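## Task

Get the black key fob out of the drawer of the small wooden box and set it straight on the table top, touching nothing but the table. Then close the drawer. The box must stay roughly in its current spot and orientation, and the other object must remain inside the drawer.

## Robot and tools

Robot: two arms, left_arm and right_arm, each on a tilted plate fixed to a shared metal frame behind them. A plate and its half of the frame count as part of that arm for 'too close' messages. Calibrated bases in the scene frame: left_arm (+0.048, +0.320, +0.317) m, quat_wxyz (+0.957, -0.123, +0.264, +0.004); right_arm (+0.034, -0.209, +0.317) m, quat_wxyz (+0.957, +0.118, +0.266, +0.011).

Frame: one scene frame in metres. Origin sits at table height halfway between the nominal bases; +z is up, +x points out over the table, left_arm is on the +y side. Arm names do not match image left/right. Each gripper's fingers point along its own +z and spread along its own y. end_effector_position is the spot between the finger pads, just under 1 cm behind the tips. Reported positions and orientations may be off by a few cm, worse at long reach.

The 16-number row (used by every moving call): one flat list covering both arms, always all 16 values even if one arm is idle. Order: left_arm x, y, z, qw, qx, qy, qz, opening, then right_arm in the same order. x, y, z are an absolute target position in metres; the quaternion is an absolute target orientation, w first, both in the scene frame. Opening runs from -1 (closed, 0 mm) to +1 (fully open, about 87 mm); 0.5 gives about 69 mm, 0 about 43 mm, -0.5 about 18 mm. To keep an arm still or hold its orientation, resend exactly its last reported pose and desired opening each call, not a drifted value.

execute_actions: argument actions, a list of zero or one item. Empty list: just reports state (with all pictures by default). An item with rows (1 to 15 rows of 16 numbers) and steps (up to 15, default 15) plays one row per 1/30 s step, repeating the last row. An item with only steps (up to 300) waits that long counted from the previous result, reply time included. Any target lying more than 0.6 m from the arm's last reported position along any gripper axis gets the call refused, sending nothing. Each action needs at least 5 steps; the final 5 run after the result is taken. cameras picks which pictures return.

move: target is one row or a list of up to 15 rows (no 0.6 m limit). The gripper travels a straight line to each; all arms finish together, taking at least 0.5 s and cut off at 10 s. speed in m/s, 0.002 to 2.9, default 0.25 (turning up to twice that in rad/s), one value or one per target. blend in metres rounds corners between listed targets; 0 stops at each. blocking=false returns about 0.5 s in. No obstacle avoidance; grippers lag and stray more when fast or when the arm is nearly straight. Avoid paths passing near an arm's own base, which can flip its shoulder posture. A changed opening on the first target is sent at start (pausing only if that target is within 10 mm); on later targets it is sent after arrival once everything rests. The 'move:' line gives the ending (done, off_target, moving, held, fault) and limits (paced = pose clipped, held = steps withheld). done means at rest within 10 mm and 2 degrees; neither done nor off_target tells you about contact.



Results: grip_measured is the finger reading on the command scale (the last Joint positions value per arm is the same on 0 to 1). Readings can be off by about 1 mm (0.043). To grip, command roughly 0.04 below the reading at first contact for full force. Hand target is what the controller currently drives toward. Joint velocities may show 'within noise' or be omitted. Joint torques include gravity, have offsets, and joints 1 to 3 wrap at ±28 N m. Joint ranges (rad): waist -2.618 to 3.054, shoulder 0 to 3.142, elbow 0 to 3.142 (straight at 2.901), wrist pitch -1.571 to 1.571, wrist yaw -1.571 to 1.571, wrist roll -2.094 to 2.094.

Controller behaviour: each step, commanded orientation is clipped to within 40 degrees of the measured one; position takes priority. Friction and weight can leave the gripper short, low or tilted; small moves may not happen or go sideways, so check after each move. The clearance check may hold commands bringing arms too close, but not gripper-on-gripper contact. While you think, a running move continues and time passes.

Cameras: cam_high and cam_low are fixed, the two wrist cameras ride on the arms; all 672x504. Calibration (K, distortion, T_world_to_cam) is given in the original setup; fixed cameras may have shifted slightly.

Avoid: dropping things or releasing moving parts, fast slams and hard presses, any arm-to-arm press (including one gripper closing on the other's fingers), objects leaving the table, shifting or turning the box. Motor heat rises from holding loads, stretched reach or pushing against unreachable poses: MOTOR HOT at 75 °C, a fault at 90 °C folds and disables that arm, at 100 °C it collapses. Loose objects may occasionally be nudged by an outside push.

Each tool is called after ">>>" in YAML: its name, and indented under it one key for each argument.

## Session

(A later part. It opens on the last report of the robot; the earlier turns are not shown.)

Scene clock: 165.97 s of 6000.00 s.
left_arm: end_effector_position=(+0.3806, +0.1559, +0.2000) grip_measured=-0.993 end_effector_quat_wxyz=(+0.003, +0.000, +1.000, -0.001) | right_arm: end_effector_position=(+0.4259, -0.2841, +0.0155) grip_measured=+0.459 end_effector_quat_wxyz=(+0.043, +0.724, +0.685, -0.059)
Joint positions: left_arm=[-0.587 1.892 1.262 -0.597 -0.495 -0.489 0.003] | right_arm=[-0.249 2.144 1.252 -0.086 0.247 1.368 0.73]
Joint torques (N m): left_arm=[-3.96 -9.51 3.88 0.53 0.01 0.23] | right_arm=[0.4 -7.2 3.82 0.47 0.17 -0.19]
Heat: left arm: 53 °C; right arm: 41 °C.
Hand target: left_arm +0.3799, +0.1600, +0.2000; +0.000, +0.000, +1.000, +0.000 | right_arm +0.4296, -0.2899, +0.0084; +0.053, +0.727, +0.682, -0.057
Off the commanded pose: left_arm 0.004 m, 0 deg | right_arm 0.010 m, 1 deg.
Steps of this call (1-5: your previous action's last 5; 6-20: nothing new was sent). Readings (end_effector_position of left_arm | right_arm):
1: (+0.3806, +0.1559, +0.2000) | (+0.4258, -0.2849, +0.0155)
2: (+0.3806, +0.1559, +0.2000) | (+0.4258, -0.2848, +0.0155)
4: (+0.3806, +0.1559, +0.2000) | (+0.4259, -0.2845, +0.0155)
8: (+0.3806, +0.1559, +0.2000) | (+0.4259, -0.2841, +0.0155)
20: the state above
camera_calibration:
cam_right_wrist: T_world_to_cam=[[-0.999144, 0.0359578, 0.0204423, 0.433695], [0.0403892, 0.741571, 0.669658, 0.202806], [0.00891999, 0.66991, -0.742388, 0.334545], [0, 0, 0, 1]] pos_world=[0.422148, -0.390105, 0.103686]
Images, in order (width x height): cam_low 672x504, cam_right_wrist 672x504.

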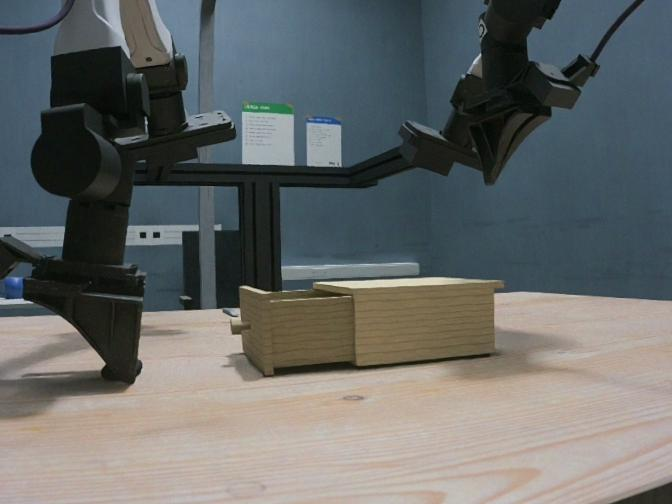

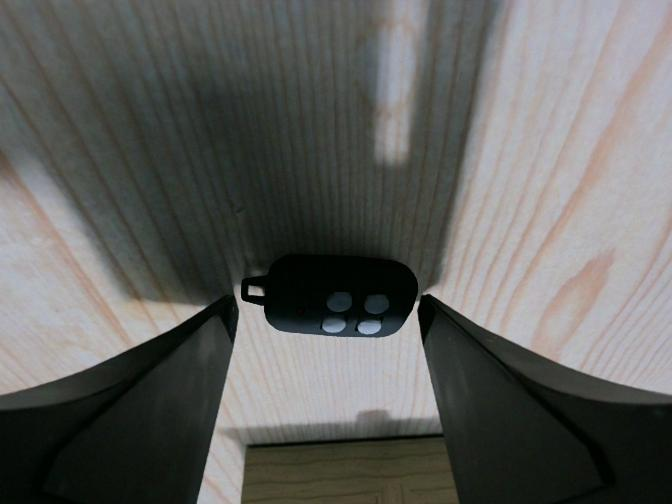

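>>> move:
  target:
    - [0.38,0.16,0.20,0,0,1,0,-1,0.43,-0.29,0.009,0.0537,0.7273,0.6818,-0.0572,0.8]
    - [0.38,0.16,0.20,0,0,1,0,-1,0.436,-0.29,0.06,0.0537,0.7273,0.6818,-0.0572,0.8]
    - [0.38,0.16,0.20,0,0,1,0,-1,0.43,-0.29,0.16,0.0537,0.7273,0.6818,-0.0572,0.8]
  speed: [0.05,0.08,0.15]
  blend: [0,0.02,0]
  cameras: ["cam_right_wrist","cam_low","cam_high"]

Scene clock: 168.83 s of 6000.00 s.
left_arm: end_effector_position=(+0.3806, +0.1559, +0.2000) grip_measured=-0.993 end_effector_quat_wxyz=(+0.003, +0.000, +1.000, -0.001) | right_arm: end_effector_position=(+0.4261, -0.2884, +0.1483) grip_measured=+0.800 end_effector_quat_wxyz=(+0.041, +0.726, +0.684, -0.058)
Joint positions: left_arm=[-0.587 1.892 1.262 -0.597 -0.495 -0.489 0.003] | right_arm=[-0.224 1.699 1.131 -0.417 0.256 1.393 0.9]
Joint torques (N m): left_arm=[-4.01 -9.48 3.84 0.52 0.01 0.23] | right_arm=[1.95 -11.21 4.01 0.08 0.33 -0.04]
Heat: left arm: 53 °C; right arm: 41 °C.
Hand target: left_arm +0.3799, +0.1600, +0.2000; +0.000, +0.000, +1.000, +0.000 | right_arm +0.4300, -0.2900, +0.1596; +0.054, +0.727, +0.682, -0.057
Off the commanded pose: left_arm 0.004 m, 0 deg | right_arm 0.012 m, 2 deg.
Kept back: nothing.
move: off_target (right_arm)
camera_calibration:
cam_right_wrist: T_world_to_cam=[[-0.999009, 0.0391463, 0.0211609, 0.432003], [0.0431865, 0.738228, 0.673167, 0.11436], [0.0107304, 0.673414, -0.739188, 0.435787], [0, 0, 0, 1]] pos_world=[0.42196, -0.3948, 0.236004]
Images, in order (width x height): cam_high 672x504, cam_low 672x504, cam_right_wrist 672x504.

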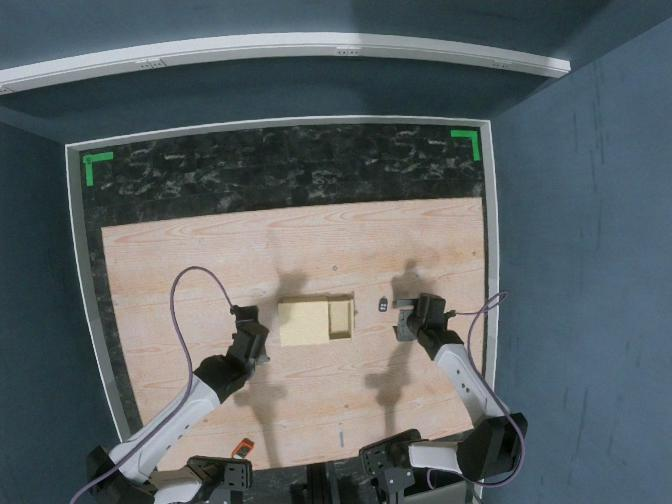

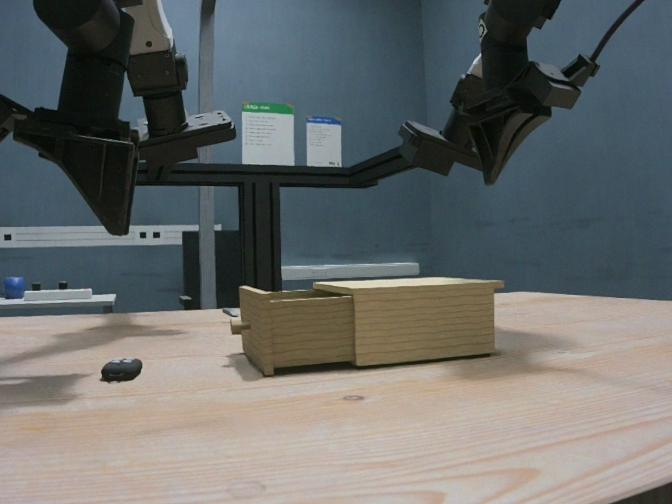

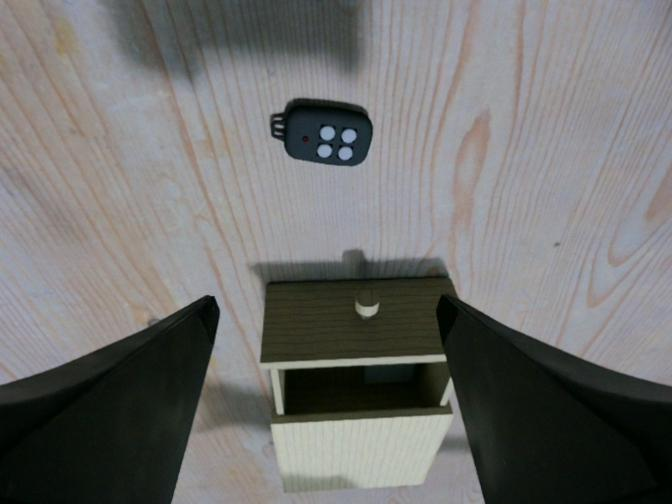

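>>> move:
  target:
    - [0.38,0.16,0.20,0,0,1,0,-1,0.414,-0.228,0.13,0,0.7296,0.6839,0,-1]
    - [0.38,0.16,0.20,0,0,1,0,-1,0.412,-0.226,0.032,0,0.7296,0.6839,0,-1]
  speed: [0.2,0.15]
  blend: [0.02,0]
  cameras: ["cam_right_wrist","cam_low","cam_high"]

Scene clock: 172.13 s of 6000.00 s.
left_arm: end_effector_position=(+0.3806, +0.1559, +0.2000) grip_measured=-0.993 end_effector_quat_wxyz=(+0.003, +0.000, +1.000, -0.001) | right_arm: end_effector_position=(+0.4090, -0.2225, +0.0372) grip_measured=-0.973 end_effector_quat_wxyz=(-0.005, +0.730, +0.684, -0.002)
Joint positions: left_arm=[-0.587 1.892 1.262 -0.597 -0.495 -0.489 0.003] | right_arm=[-0.167 2.065 1.105 -0.047 0.144 1.45 0.013]
Joint torques (N m): left_arm=[-3.97 -9.54 3.96 0.53 0.01 0.22] | right_arm=[0.91 -6.98 3.49 0.29 0.03 -0.26]
Heat: left arm: 53 °C; right arm: 41 °C.
Hand target: left_arm +0.3799, +0.1600, +0.2000; +0.000, +0.000, +1.000, +0.000 | right_arm +0.4119, -0.2260, +0.0322; +0.000, +0.730, +0.684, +0.000
Off the commanded pose: left_arm 0.004 m, 0 deg | right_arm 0.007 m, 1 deg.
Kept back: nothing.
move: done
camera_calibration:
cam_right_wrist: T_world_to_cam=[[-0.998992, 0.0441124, 0.0082751, 0.416322], [0.0344235, 0.634763, 0.77194, 0.118142], [0.0287994, 0.771447, -0.635642, 0.319916], [0, 0, 0, 1]] pos_world=[0.402622, -0.340155, 0.108708]
Images, in order (width x height): cam_high 672x504, cam_low 672x504, cam_right_wrist 672x504.

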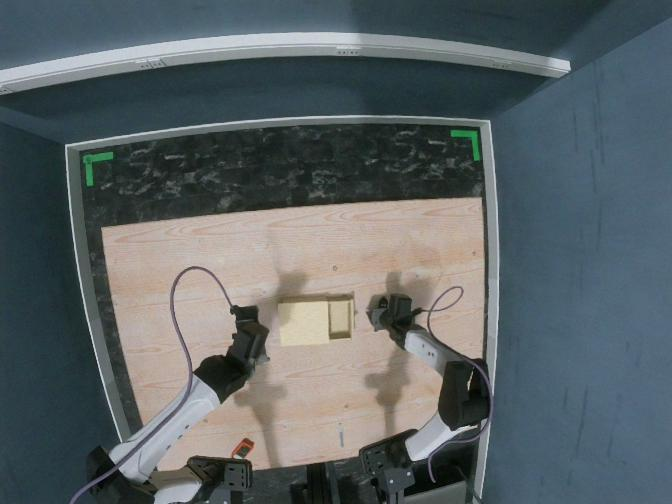

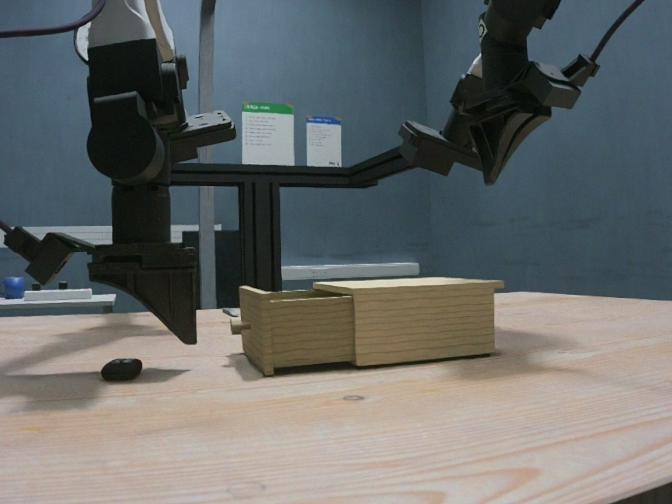

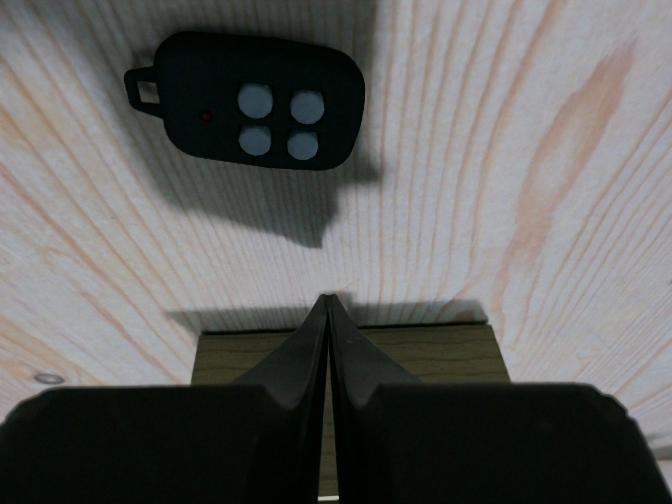

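>>> move:
  target:
    - [0.38,0.16,0.20,0,0,1,0,-1,0.408,-0.192,0.032,0,0.7296,0.6839,0,-1]
    - [0.38,0.16,0.20,0,0,1,0,-1,0.412,-0.138,0.032,0,0.7296,0.6839,0,-1]
  speed: [0.06,0.06]
  blend: [0.005,0]
  cameras: ["cam_right_wrist","cam_low","cam_high"]

Scene clock: 174.60 s of 6000.00 s.
left_arm: end_effector_position=(+0.3806, +0.1559, +0.2000) grip_measured=-0.993 end_effector_quat_wxyz=(+0.003, +0.000, +1.000, -0.001) | right_arm: end_effector_position=(+0.4138, -0.1639, +0.0342) grip_measured=-0.973 end_effector_quat_wxyz=(+0.025, +0.735, +0.678, -0.021)
Joint positions: left_arm=[-0.587 1.892 1.262 -0.597 -0.495 -0.489 0.003] | right_arm=[0.017 2.113 1.109 -0.017 0.308 1.622 0.013]
Joint velocities: left_arm=[within noise] | right_arm=[-0.007 0.017 0.002 0.037 -0.007 -0.007 0.062]
Joint torques (N m): left_arm=[-3.92 -9.54 3.9 0.52 0.01 0.21] | right_arm=[6.28 -6.3 3.4 0.12 -0.38 -0.09]
Heat: left arm: 54 °C; right arm: 41 °C.
Hand target: left_arm +0.3799, +0.1600, +0.2000; +0.000, +0.000, +1.000, +0.000 | right_arm +0.4113, -0.1388, +0.0330; +0.000, +0.730, +0.684, -0.001
Off the commanded pose: left_arm 0.004 m, 0 deg | right_arm 0.026 m, 4 deg.
Kept back: nothing.
move: off_target (right_arm)
camera_calibration:
cam_right_wrist: T_world_to_cam=[[-0.998166, 0.0597986, -0.0093779, 0.421354], [0.0342628, 0.685911, 0.726878, 0.093116], [0.0498987, 0.725224, -0.686703, 0.258165], [0, 0, 0, 1]] pos_world=[0.404509, -0.276293, 0.11355]
Images, in order (width x height): cam_high 672x504, cam_low 672x504, cam_right_wrist 672x504.

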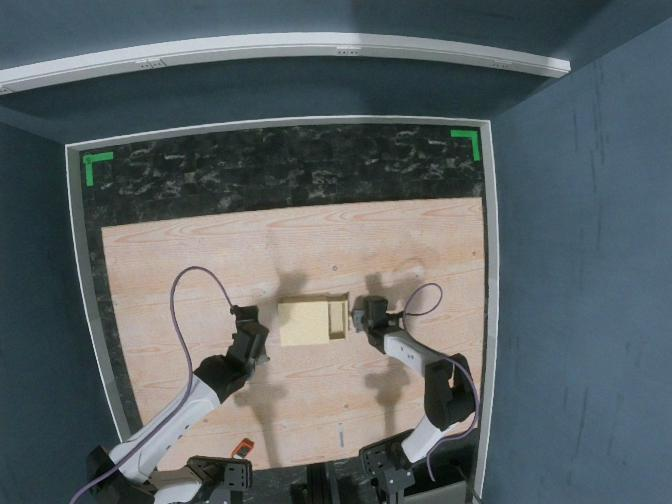

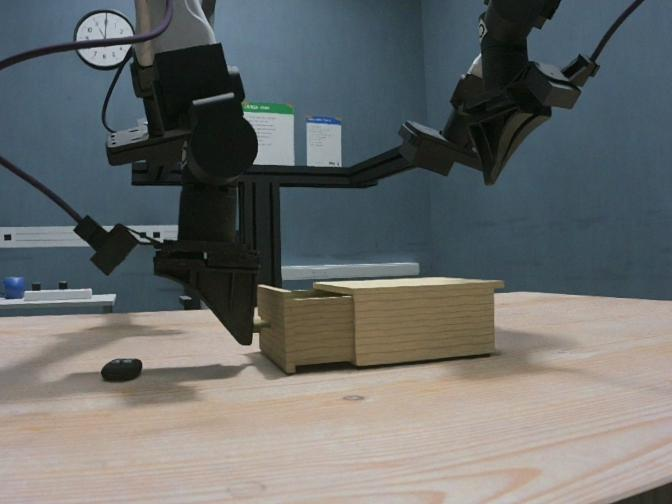

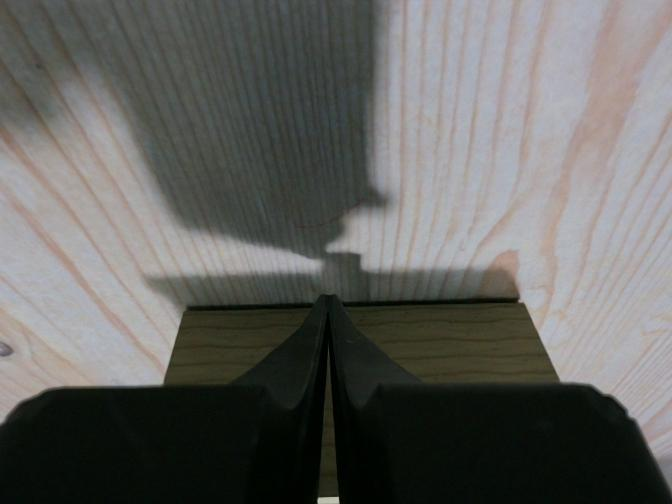

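>>> move:
  target: [0.38,0.16,0.20,0,0,1,0,-1,0.407,-0.100,0.032,0,0.7296,0.6839,0,-1]
  speed: 0.05
  cameras: ["cam_low","cam_high"]

Scene clock: 175.90 s of 6000.00 s.
left_arm: end_effector_position=(+0.3806, +0.1559, +0.2000) grip_measured=-0.993 end_effector_quat_wxyz=(+0.003, +0.000, +1.000, -0.001) | right_arm: end_effector_position=(+0.4103, -0.1283, +0.0334) grip_measured=-0.973 end_effector_quat_wxyz=(+0.028, +0.736, +0.676, -0.022)
Joint positions: left_arm=[-0.587 1.892 1.262 -0.597 -0.495 -0.489 0.003] | right_arm=[0.11 2.15 1.121 -0.018 0.361 1.71 0.013]
Joint torques (N m): left_arm=[-3.97 -9.52 3.85 0.53 0.02 0.21] | right_arm=[7.2 -6.13 3.48 0.11 -0.44 -0.02]
Heat: left arm: 54 °C; right arm: 41 °C.
Hand target: left_arm +0.3799, +0.1600, +0.2000; +0.000, +0.000, +1.000, +0.000 | right_arm +0.4061, -0.1010, +0.0331; +0.000, +0.730, +0.684, -0.001
Off the commanded pose: left_arm 0.004 m, 0 deg | right_arm 0.029 m, 4 deg.
Kept back: nothing.
move: off_target (right_arm)
Images, in order (width x height): cam_high 672x504, cam_low 672x504.

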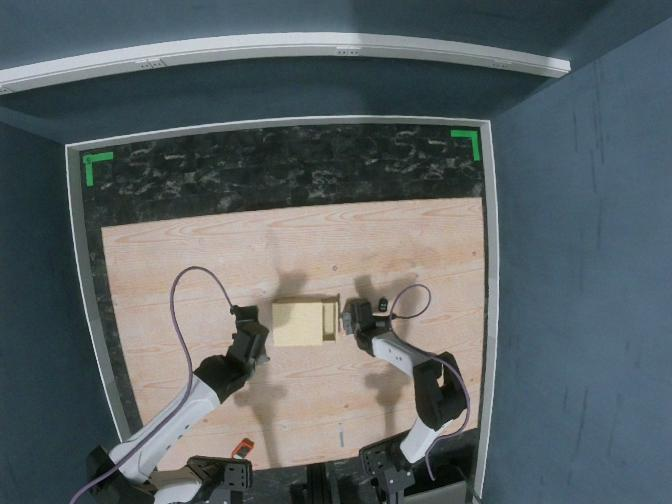

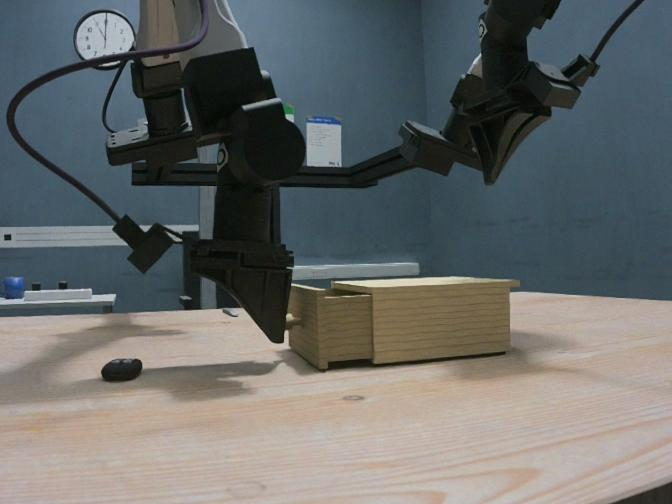

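>>> move:
  target:
    - [0.42,0.215,0.16,-0.0084,0.0312,0.9654,-0.2587,-1,0.407,-0.100,0.032,0,0.7296,0.6839,0,-1]
    - [0.42,0.195,0.036,-0.0084,0.0312,0.9654,-0.2587,-1,0.407,-0.100,0.032,0,0.7296,0.6839,0,-1]
  speed: [0.25,0.15]
  blend: [0.02,0]
  cameras: ["cam_low","cam_high","cam_left_wrist"]

Scene clock: 179.43 s of 6000.00 s.
left_arm: end_effector_position=(+0.4151, +0.1939, +0.0403) grip_measured=-0.993 end_effector_quat_wxyz=(-0.017, +0.031, +0.967, -0.254) | right_arm: end_effector_position=(+0.4102, -0.1283, +0.0334) grip_measured=-0.973 end_effector_quat_wxyz=(+0.028, +0.737, +0.675, -0.022)
Joint positions: left_arm=[-0.102 2.276 1.39 -0.202 0.226 0.047 0.003] | right_arm=[0.11 2.15 1.121 -0.019 0.361 1.713 0.013]
Joint torques (N m): left_arm=[-2.81 -9.59 3.84 0.69 0.44 0.3] | right_arm=[7.21 -5.98 3.38 0.12 -0.44 -0.02]
Heat: left arm: 54 °C; right arm: 41 °C.
Hand target: left_arm +0.4200, +0.1952, +0.0361; -0.008, +0.031, +0.965, -0.258 | right_arm +0.4060, -0.1010, +0.0331; +0.000, +0.730, +0.684, -0.001
Off the commanded pose: left_arm 0.007 m, 1 deg | right_arm 0.029 m, 4 deg.
Kept back: nothing.
move: off_target (right_arm)
camera_calibration:
cam_left_wrist: T_world_to_cam=[[-0.0552435, -0.875178, 0.480637, 0.171272], [-0.623058, 0.406367, 0.66833, 0.177555], [-0.780223, -0.262544, -0.567735, 0.538561], [0, 0, 0, 1]] pos_world=[0.540286, 0.219137, 0.104775]
Images, in order (width x height): cam_high 672x504, cam_low 672x504, cam_left_wrist 672x504.

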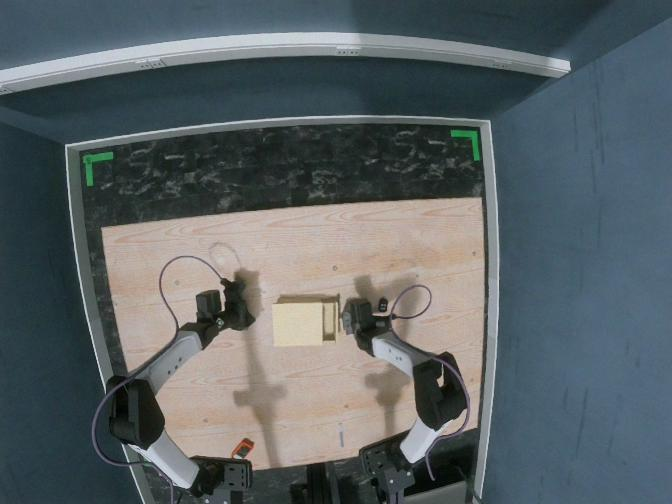

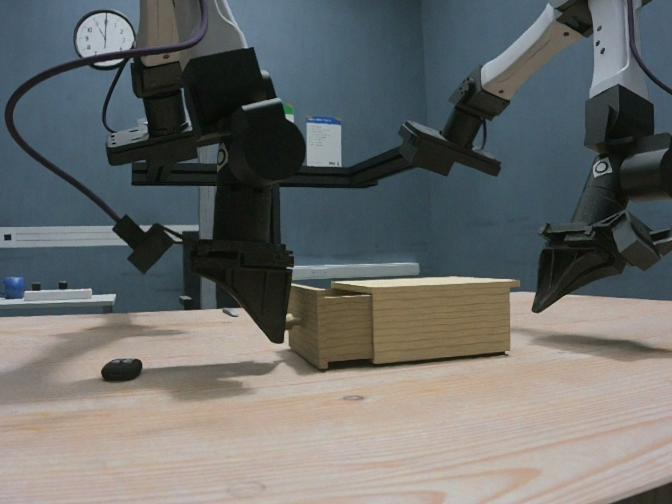

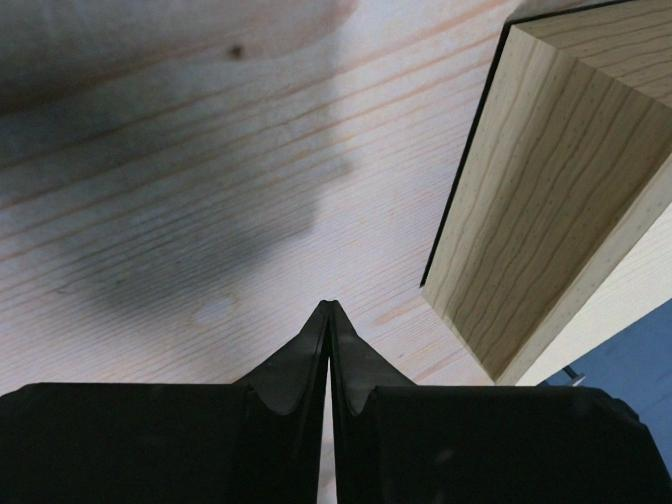

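>>> move:
  target: [0.407,0.120,0.036,-0.0084,0.0312,0.9654,-0.2587,-1,0.407,-0.100,0.032,0,0.7296,0.6839,0,-1]
  speed: 0.1
  cameras: ["cam_low","cam_left_wrist"]

Scene clock: 181.33 s of 6000.00 s.
left_arm: end_effector_position=(+0.4040, +0.1200, +0.0425) grip_measured=-0.993 end_effector_quat_wxyz=(-0.014, +0.034, +0.963, -0.268) | right_arm: end_effector_position=(+0.4102, -0.1283, +0.0334) grip_measured=-0.973 end_effector_quat_wxyz=(+0.028, +0.737, +0.675, -0.022)
Joint positions: left_arm=[-0.258 2.343 1.398 -0.11 0.18 -0.086 0.003] | right_arm=[0.11 2.15 1.121 -0.019 0.361 1.713 0.013]
Joint torques (N m): left_arm=[-4.89 -9.06 3.85 0.83 0.11 0.14] | right_arm=[7.15 -6.24 3.49 0.12 -0.44 -0.03]
Heat: left arm: 54 °C; right arm: 40 °C.
Hand target: left_arm +0.4069, +0.1201, +0.0362; -0.008, +0.031, +0.965, -0.259 | right_arm +0.4060, -0.1010, +0.0331; +0.000, +0.730, +0.684, -0.001
Off the commanded pose: left_arm 0.007 m, 1 deg | right_arm 0.029 m, 4 deg.
Kept back: nothing.
move: off_target (right_arm)
camera_calibration:
cam_left_wrist: T_world_to_cam=[[-0.0614408, -0.86036, 0.50597, 0.104587], [-0.625315, 0.428291, 0.65234, 0.198148], [-0.77795, -0.27631, -0.564311, 0.512299], [0, 0, 0, 1]] pos_world=[0.528874, 0.146671, 0.106918]
Images, in order (width x height): cam_low 672x504, cam_left_wrist 672x504.

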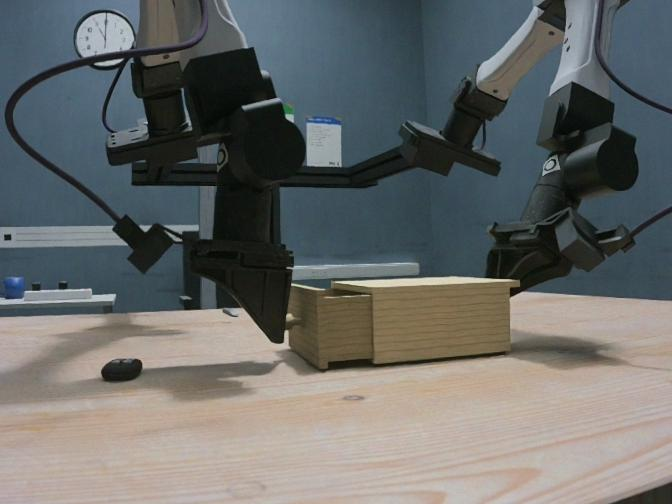

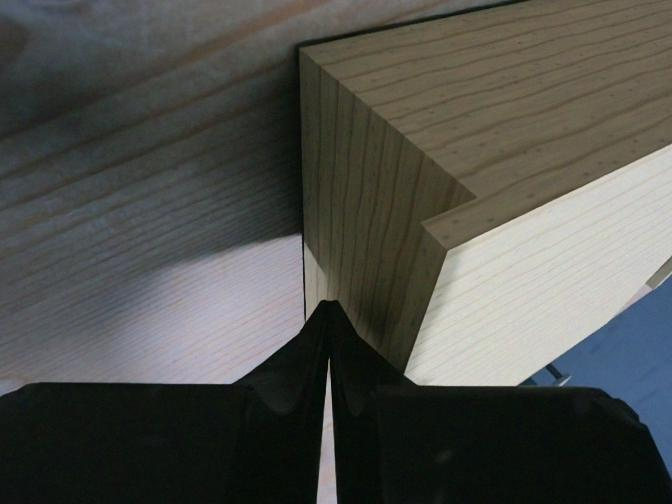

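>>> move:
  target: [0.405,0.098,0.034,-0.0084,0.0312,0.9654,-0.2587,-1,0.407,-0.100,0.032,0,0.7296,0.6839,0,-1]
  speed: 0.05
  cameras: ["cam_low","cam_left_wrist"]

Scene clock: 182.43 s of 6000.00 s.
left_arm: end_effector_position=(+0.4061, +0.1172, +0.0342) grip_measured=-0.993 end_effector_quat_wxyz=(-0.011, +0.031, +0.970, -0.242) | right_arm: end_effector_position=(+0.4102, -0.1283, +0.0334) grip_measured=-0.973 end_effector_quat_wxyz=(+0.028, +0.737, +0.675, -0.022)
Joint positions: left_arm=[-0.276 2.371 1.425 -0.106 0.118 -0.109 0.003] | right_arm=[0.11 2.15 1.121 -0.019 0.361 1.713 0.013]
Joint torques (N m): left_arm=[-7.43 -8.55 4.07 0.92 0.46 -0.07] | right_arm=[7.27 -6.06 3.45 0.11 -0.42 -0.01]
Heat: left arm: 54 °C; right arm: 40 °C.
Hand target: left_arm +0.4045, +0.0986, +0.0346; -0.009, +0.031, +0.965, -0.259 | right_arm +0.4060, -0.1010, +0.0331; +0.000, +0.730, +0.684, -0.001
Off the commanded pose: left_arm 0.019 m, 2 deg | right_arm 0.029 m, 4 deg.
Kept back: nothing.
move: off_target (left_arm, right_arm)
camera_calibration:
cam_left_wrist: T_world_to_cam=[[-0.0571693, -0.886119, 0.459919, 0.109429], [-0.632479, 0.388582, 0.670055, 0.21308], [-0.772465, -0.252583, -0.582667, 0.504168], [0, 0, 0, 1]] pos_world=[0.530477, 0.141512, 0.100658]
Images, in order (width x height): cam_low 672x504, cam_left_wrist 672x504.

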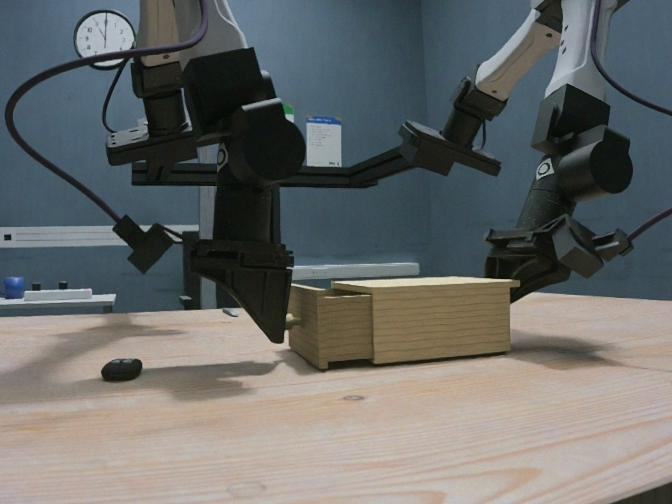

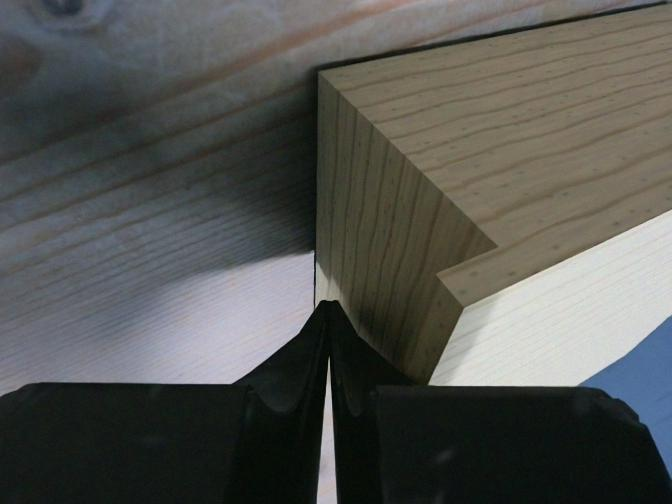

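>>> move:
  target: [0.405,0.084,0.034,-0.0084,0.0312,0.9654,-0.2587,-1,0.407,-0.100,0.032,0,0.7296,0.6839,0,-1]
  speed: 0.04
  cameras: ["cam_low"]

Scene clock: 183.37 s of 6000.00 s.
left_arm: end_effector_position=(+0.4078, +0.1176, +0.0302) grip_measured=-0.993 end_effector_quat_wxyz=(-0.010, +0.031, +0.974, -0.223) | right_arm: end_effector_position=(+0.4103, -0.1283, +0.0334) grip_measured=-0.973 end_effector_quat_wxyz=(+0.028, +0.737, +0.675, -0.022)
Joint positions: left_arm=[-0.288 2.384 1.445 -0.115 0.072 -0.118 0.003] | right_arm=[0.11 2.15 1.121 -0.019 0.361 1.713 0.013]
Joint torques (N m): left_arm=[-8.99 -8.27 4.42 1.02 0.73 -0.18] | right_arm=[7.16 -6.09 3.47 0.11 -0.46 -0.05]
Heat: left arm: 54 °C; right arm: 40 °C.
Hand target: left_arm +0.4038, +0.0856, +0.0355; -0.010, +0.032, +0.965, -0.258 | right_arm +0.4060, -0.1009, +0.0331; +0.000, +0.730, +0.684, -0.001
Off the commanded pose: left_arm 0.034 m, 4 deg | right_arm 0.029 m, 4 deg.
Kept back: nothing.
move: off_target (left_arm, right_arm)
Images, in order (width x height): cam_low 672x504.

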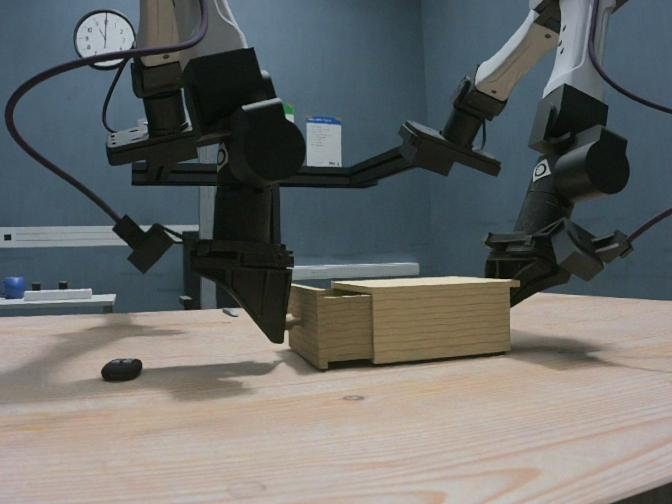

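>>> move:
  target: [0.405,0.092,0.034,-0.0084,0.0312,0.9654,-0.2587,-1,0.407,-0.080,0.032,0,0.7296,0.6839,0,-1]
  speed: 0.04
  cameras: ["cam_low","cam_right_wrist"]

Scene clock: 184.60 s of 6000.00 s.
left_arm: end_effector_position=(+0.4077, +0.1178, +0.0301) grip_measured=-0.993 end_effector_quat_wxyz=(-0.010, +0.031, +0.975, -0.221) | right_arm: end_effector_position=(+0.4121, -0.1113, +0.0333) grip_measured=-0.973 end_effector_quat_wxyz=(+0.033, +0.737, +0.675, -0.024)
Joint positions: left_arm=[-0.288 2.384 1.445 -0.117 0.069 -0.119 0.003] | right_arm=[0.157 2.174 1.147 -0.033 0.394 1.756 0.013]
Joint torques (N m): left_arm=[-7.54 -9.03 3.36 1 0.82 -0.08] | right_arm=[7.8 -5.98 3.6 0.07 -0.51 0.05]
Heat: left arm: 54 °C; right arm: 40 °C.
Hand target: left_arm +0.4044, +0.0931, +0.0349; -0.009, +0.032, +0.966, -0.258 | right_arm +0.4062, -0.0811, +0.0335; +0.000, +0.730, +0.684, -0.001
Off the commanded pose: left_arm 0.026 m, 4 deg | right_arm 0.032 m, 5 deg.
Kept back: nothing.
move: off_target (left_arm, right_arm)
camera_calibration:
cam_right_wrist: T_world_to_cam=[[-0.997666, 0.0663001, -0.0163357, 0.417224], [0.0345422, 0.696399, 0.716823, 0.0590966], [0.0589016, 0.714586, -0.697063, 0.21497], [0, 0, 0, 1]] pos_world=[0.401547, -0.222431, 0.114301]
Images, in order (width x height): cam_low 672x504, cam_right_wrist 672x504.

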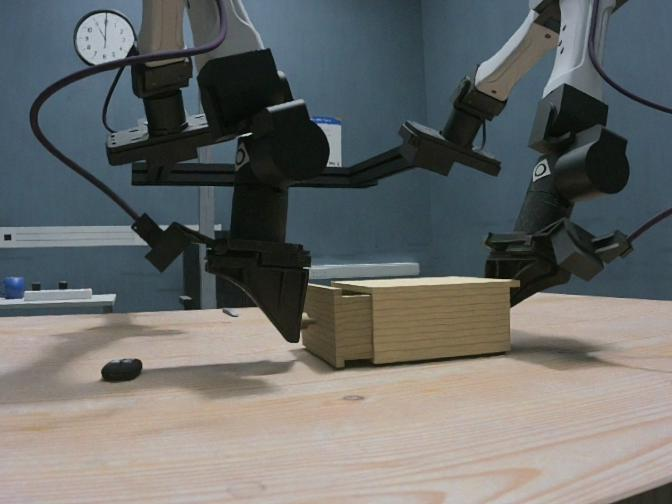

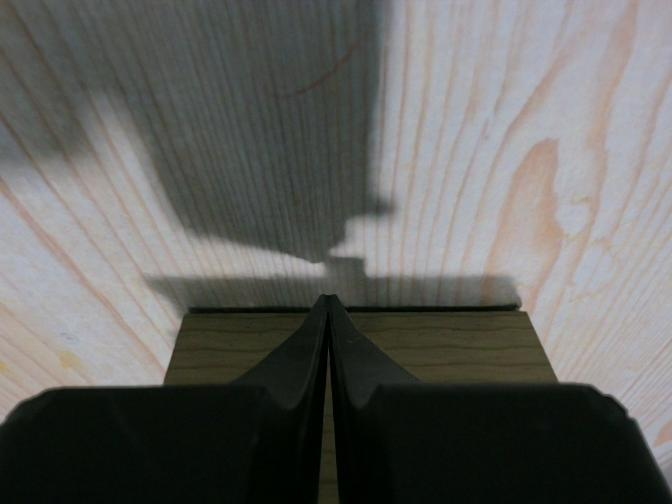

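>>> move:
  target: [0.405,0.092,0.034,-0.0084,0.0312,0.9654,-0.2587,-1,0.405,-0.063,0.032,0,0.7296,0.6839,0,-1]
  speed: 0.04
  cameras: ["cam_low"]

>>> zoom_image:
  camera: "cam_low"
  region: [260, 260, 540, 390]

Scene clock: 185.67 s of 6000.00 s.
left_arm: end_effector_position=(+0.4077, +0.1178, +0.0301) grip_measured=-0.993 end_effector_quat_wxyz=(-0.010, +0.031, +0.975, -0.221) | right_arm: end_effector_position=(+0.4133, -0.0983, +0.0336) grip_measured=-0.973 end_effector_quat_wxyz=(+0.041, +0.739, +0.672, -0.026)
Joint positions: left_arm=[-0.288 2.384 1.445 -0.117 0.069 -0.119 0.003] | right_arm=[0.197 2.192 1.165 -0.043 0.431 1.798 0.013]
Joint torques (N m): left_arm=[-7.56 -9.07 3.37 0.99 0.82 -0.05] | right_arm=[8.21 -5.81 3.38 0.09 -0.66 -0.03]
Heat: left arm: 54 °C; right arm: 40 °C.
Hand target: left_arm +0.4044, +0.0931, +0.0349; -0.009, +0.032, +0.966, -0.258 | right_arm +0.4039, -0.0646, +0.0339; +0.000, +0.730, +0.684, -0.001
Off the commanded pose: left_arm 0.026 m, 4 deg | right_arm 0.036 m, 6 deg.
Kept back: nothing.
move: off_target (left_arm, right_arm)
Images, in order (width x height): cam_low 672x504.

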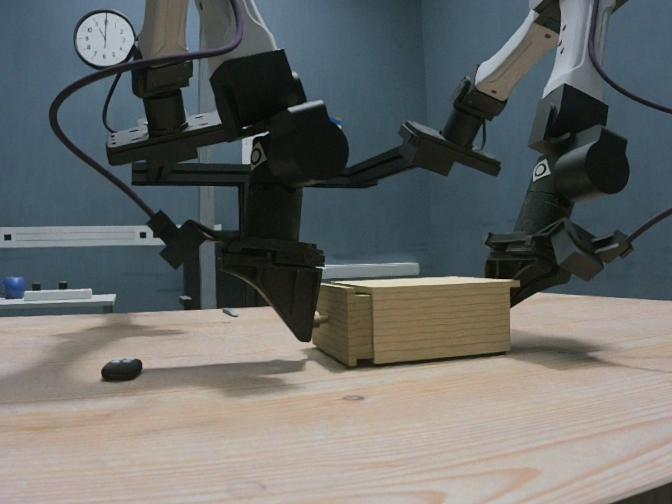

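Scaled by 1.800 from the camera's 672x504 image, which has a finer 960x720 frame.

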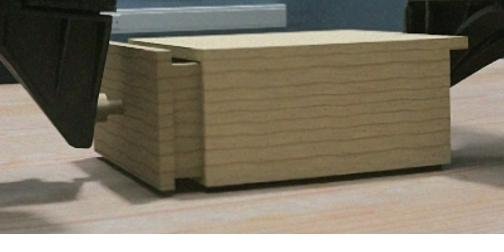

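>>> move:
  target: [0.405,0.092,0.034,-0.0084,0.0312,0.9654,-0.2587,-1,0.403,-0.047,0.032,0,0.7296,0.6839,0,-1]
  speed: 0.04
  cameras: ["cam_low"]

>>> zoom_image:
  camera: "cam_low"
  region: [260, 260, 540, 390]

Scene clock: 186.80 s of 6000.00 s.
left_arm: end_effector_position=(+0.4077, +0.1178, +0.0301) grip_measured=-0.993 end_effector_quat_wxyz=(-0.010, +0.031, +0.975, -0.221) | right_arm: end_effector_position=(+0.4142, -0.0886, +0.0332) grip_measured=-0.973 end_effector_quat_wxyz=(+0.052, +0.741, +0.669, -0.032)
Joint positions: left_arm=[-0.288 2.384 1.445 -0.117 0.069 -0.119 0.003] | right_arm=[0.23 2.211 1.186 -0.056 0.47 1.837 0.013]
Joint torques (N m): left_arm=[-7.56 -9.05 3.38 1 0.81 -0.07] | right_arm=[8.9 -5.79 3.28 0.11 -0.85 -0.08]
Heat: left arm: 54 °C; right arm: 40 °C.
Hand target: left_arm +0.4044, +0.0931, +0.0349; -0.010, +0.032, +0.966, -0.258 | right_arm +0.4016, -0.0493, +0.0345; +0.001, +0.730, +0.684, -0.002
Off the commanded pose: left_arm 0.026 m, 4 deg | right_arm 0.043 m, 7 deg.
Kept back: nothing.
move: off_target (left_arm, right_arm)
Images, in order (width x height): cam_low 672x504.

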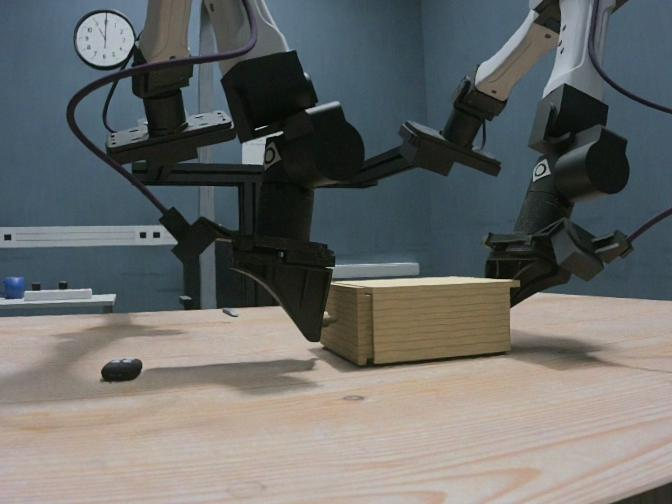

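Scaled by 1.800 from the camera's 672x504 image, which has a finer 960x720 frame.

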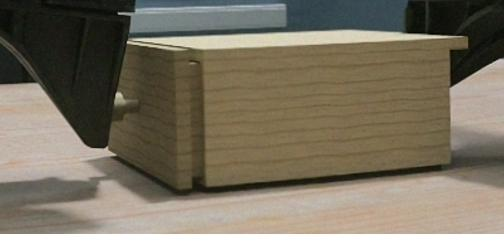

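>>> move:
  target: [0.405,0.092,0.034,-0.0084,0.0312,0.9654,-0.2587,-1,0.401,-0.033,0.032,0,0.7296,0.6839,0,-1]
  speed: 0.04
  cameras: ["cam_low","cam_high"]

>>> zoom_image:
  camera: "cam_low"
  region: [260, 260, 540, 390]

Scene clock: 187.87 s of 6000.00 s.
left_arm: end_effector_position=(+0.4077, +0.1179, +0.0301) grip_measured=-0.993 end_effector_quat_wxyz=(-0.010, +0.031, +0.975, -0.221) | right_arm: end_effector_position=(+0.4149, -0.0800, +0.0335) grip_measured=-0.973 end_effector_quat_wxyz=(+0.059, +0.743, +0.666, -0.033)
Joint positions: left_arm=[-0.288 2.384 1.445 -0.117 0.069 -0.118 0.003] | right_arm=[0.256 2.226 1.201 -0.064 0.496 1.868 0.013]
Joint torques (N m): left_arm=[-7.5 -9.07 3.38 1.01 0.81 -0.07] | right_arm=[9.66 -5.63 3.49 0.09 -0.95 -0.03]
Heat: left arm: 54 °C; right arm: 40 °C.
Hand target: left_arm +0.4044, +0.0931, +0.0349; -0.009, +0.032, +0.966, -0.258 | right_arm +0.3993, -0.0359, +0.0352; +0.001, +0.730, +0.684, -0.002
Off the commanded pose: left_arm 0.026 m, 4 deg | right_arm 0.049 m, 8 deg.
Kept back: nothing.
move: off_target (left_arm, right_arm)
Images, in order (width x height): cam_high 672x504, cam_low 672x504.

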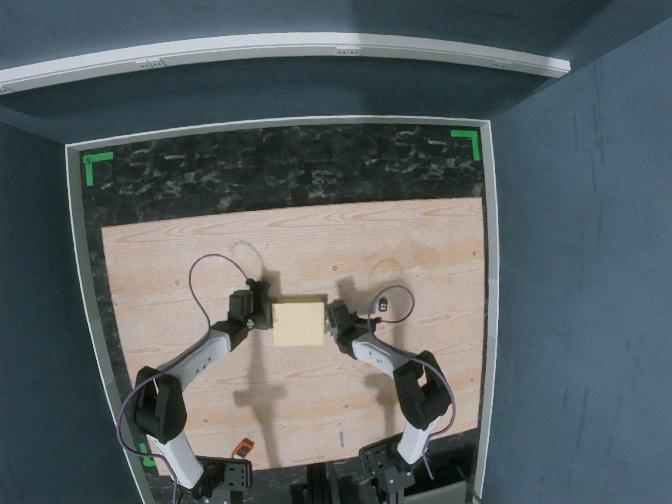

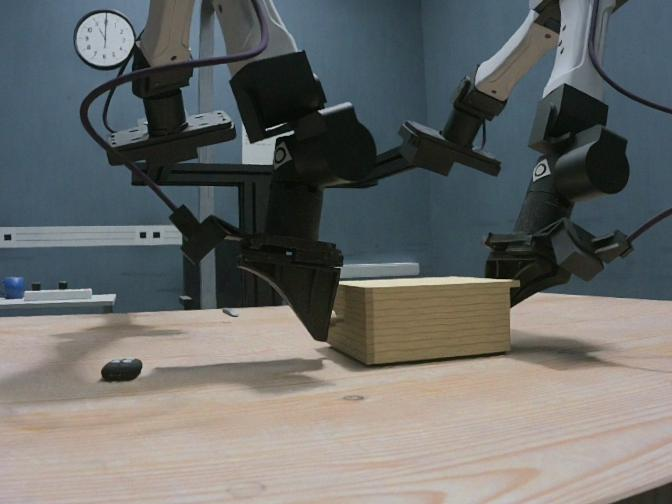

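Scaled by 1.800 from the camera's 672x504 image, which has a finer 960x720 frame.

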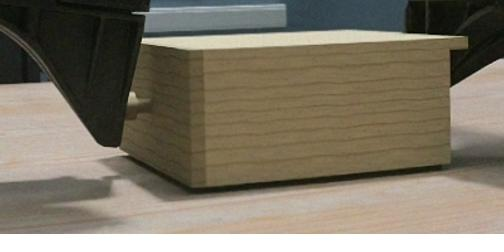

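>>> move:
  target: [0.405,0.092,0.034,-0.0084,0.0312,0.9654,-0.2587,-1,0.405,-0.098,0.032,0,0.7296,0.6839,0,-1]
  speed: 0.05
  cameras: ["cam_low"]

Scene clock: 190.00 s of 6000.00 s.
left_arm: end_effector_position=(+0.4077, +0.1179, +0.0301) grip_measured=-0.993 end_effector_quat_wxyz=(-0.010, +0.031, +0.975, -0.221) | right_arm: end_effector_position=(+0.3872, -0.0929, +0.0211) grip_measured=-0.973 end_effector_quat_wxyz=(-0.014, +0.725, +0.688, -0.019)
Joint positions: left_arm=[-0.288 2.384 1.445 -0.117 0.069 -0.118 0.003] | right_arm=[0.162 2.226 1.138 -0.026 0.317 1.742 0.013]
Joint torques (N m): left_arm=[-7.54 -9.07 3.38 1 0.81 -0.05] | right_arm=[3.25 -11.36 1.16 0.09 0.02 -0.24]
Heat: left arm: 54 °C; right arm: 40 °C.
Hand target: left_arm +0.4043, +0.0931, +0.0349; -0.010, +0.032, +0.966, -0.258 | right_arm +0.4048, -0.0979, +0.0318; +0.000, +0.729, +0.684, +0.000
Off the commanded pose: left_arm 0.026 m, 4 deg | right_arm 0.021 m, 3 deg.
Kept back: nothing.
move: off_target (left_arm, right_arm)
Images, in order (width x height): cam_low 672x504.

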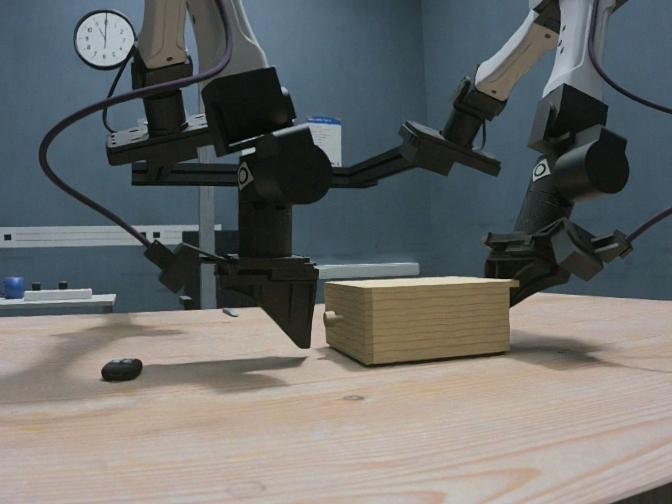

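>>> move:
  target: [0.405,0.084,0.036,-0.0084,0.0312,0.9654,-0.2587,-1,0.41,-0.15,0.07,0,0.7296,0.6839,0,-1]
  speed: 0.06
  cameras: ["cam_low"]

Scene clock: 191.73 s of 6000.00 s.
left_arm: end_effector_position=(+0.4065, +0.1080, +0.0342) grip_measured=-0.993 end_effector_quat_wxyz=(-0.010, +0.031, +0.973, -0.227) | right_arm: end_effector_position=(+0.4021, -0.1435, +0.0587) grip_measured=-0.973 end_effector_quat_wxyz=(-0.007, +0.729, +0.685, -0.007)
Joint positions: left_arm=[-0.308 2.384 1.445 -0.113 0.071 -0.136 0.003] | right_arm=[0.055 2.036 1.057 -0.078 0.262 1.644 0.013]
Joint torques (N m): left_arm=[-7.5 -8.53 4.33 0.97 0.72 -0.05] | right_arm=[2.35 -11.28 1.63 -0.04 0.02 -0.22]
Heat: left arm: 53 °C; right arm: 40 °C.
Hand target: left_arm +0.4044, +0.0849, +0.0370; -0.009, +0.032, +0.966, -0.258 | right_arm +0.4099, -0.1498, +0.0695; +0.000, +0.730, +0.684, +0.000
Off the commanded pose: left_arm 0.024 m, 4 deg | right_arm 0.015 m, 1 deg.
Kept back: nothing.
move: off_target (left_arm, right_arm)
Images, in order (width x height): cam_low 672x504.

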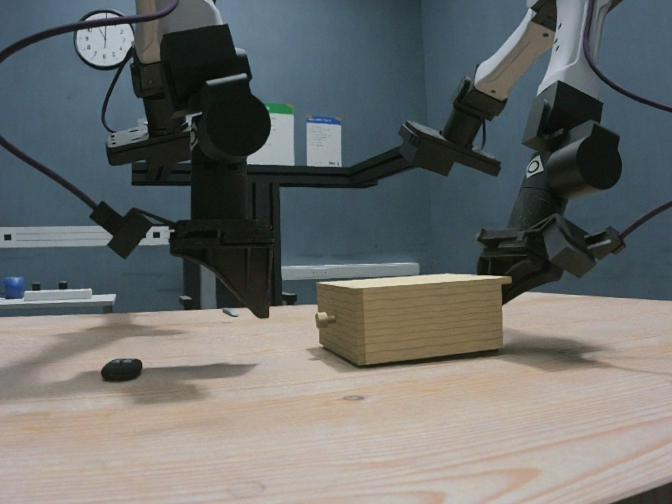

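>>> zoom_image:
  camera: "cam_low"
  region: [290, 250, 540, 390]

Scaled by 2.016 from the camera's 672x504 image, which has a finer 960x720 frame.

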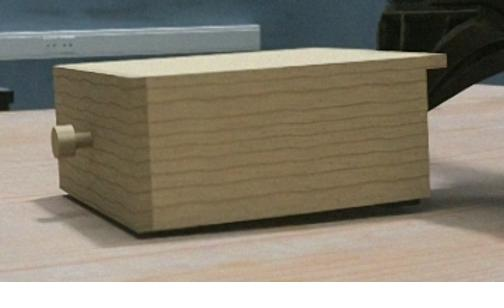

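>>> move:
  target: [0.405,0.088,0.022,-0.0084,0.0312,0.9654,-0.2587,-1,0.41,-0.15,0.07,0,0.7296,0.6839,0,-1]
  speed: 0.04
  cameras: ["cam_low"]

>>> zoom_image:
  camera: "cam_low"
  region: [290, 250, 540, 390]

Scene clock: 193.17 s of 6000.00 s.
left_arm: end_effector_position=(+0.4047, +0.1031, +0.0240) grip_measured=-0.993 end_effector_quat_wxyz=(-0.012, +0.032, +0.973, -0.230) | right_arm: end_effector_position=(+0.4015, -0.1433, +0.0587) grip_measured=-0.973 end_effector_quat_wxyz=(-0.008, +0.728, +0.686, -0.008)
Joint positions: left_arm=[-0.308 2.426 1.475 -0.105 0.077 -0.133 0.003] | right_arm=[0.055 2.036 1.057 -0.08 0.261 1.642 0.013]
Joint torques (N m): left_arm=[-5.82 -8.55 4.03 0.99 0.73 0.12] | right_arm=[2.32 -11.32 1.68 -0.02 0.06 -0.26]
Heat: left arm: 53 °C; right arm: 40 °C.
Hand target: left_arm +0.4047, +0.0885, +0.0227; -0.009, +0.032, +0.966, -0.258 | right_arm +0.4098, -0.1499, +0.0695; +0.000, +0.730, +0.684, +0.000
Off the commanded pose: left_arm 0.015 m, 3 deg | right_arm 0.016 m, 1 deg.
Kept back: nothing.
move: off_target (left_arm, right_arm)
Images, in order (width x height): cam_low 672x504.

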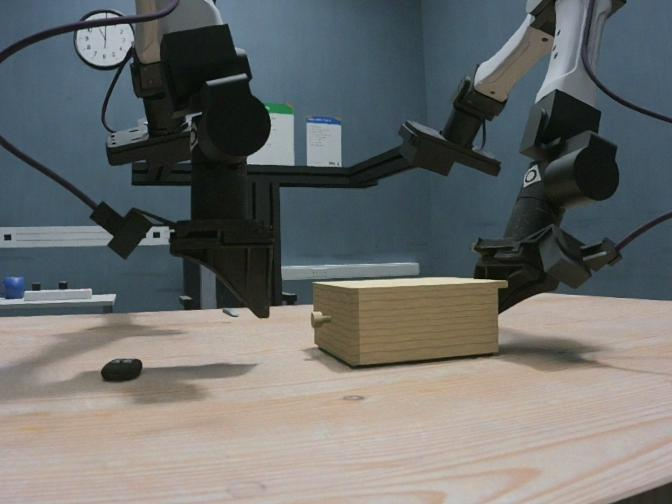

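Scaled by 2.016 from the camera's 672x504 image, which has a finer 960x720 frame.

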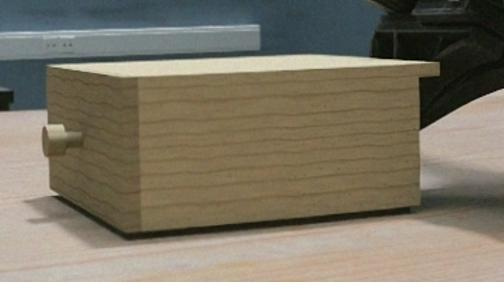

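>>> zoom_image:
  camera: "cam_low"
  region: [300, 265, 400, 375]

>>> zoom_image:
  camera: "cam_low"
  region: [440, 265, 540, 375]

Scaled by 4.582 from the camera's 672x504 image, which has a finer 960x720 frame.

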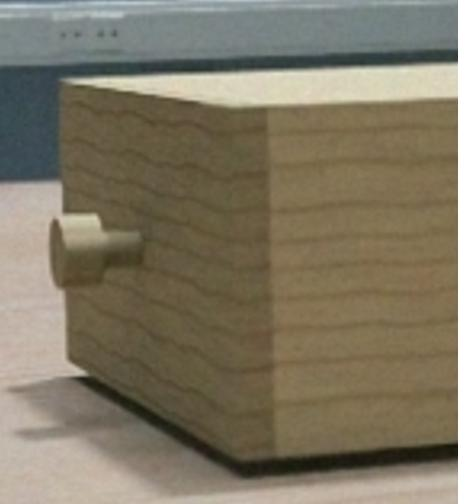

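Scaled by 4.582 from the camera's 672x504 image, which has a finer 960x720 frame.

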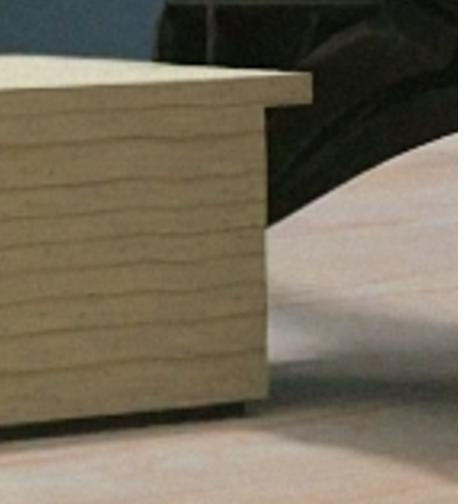

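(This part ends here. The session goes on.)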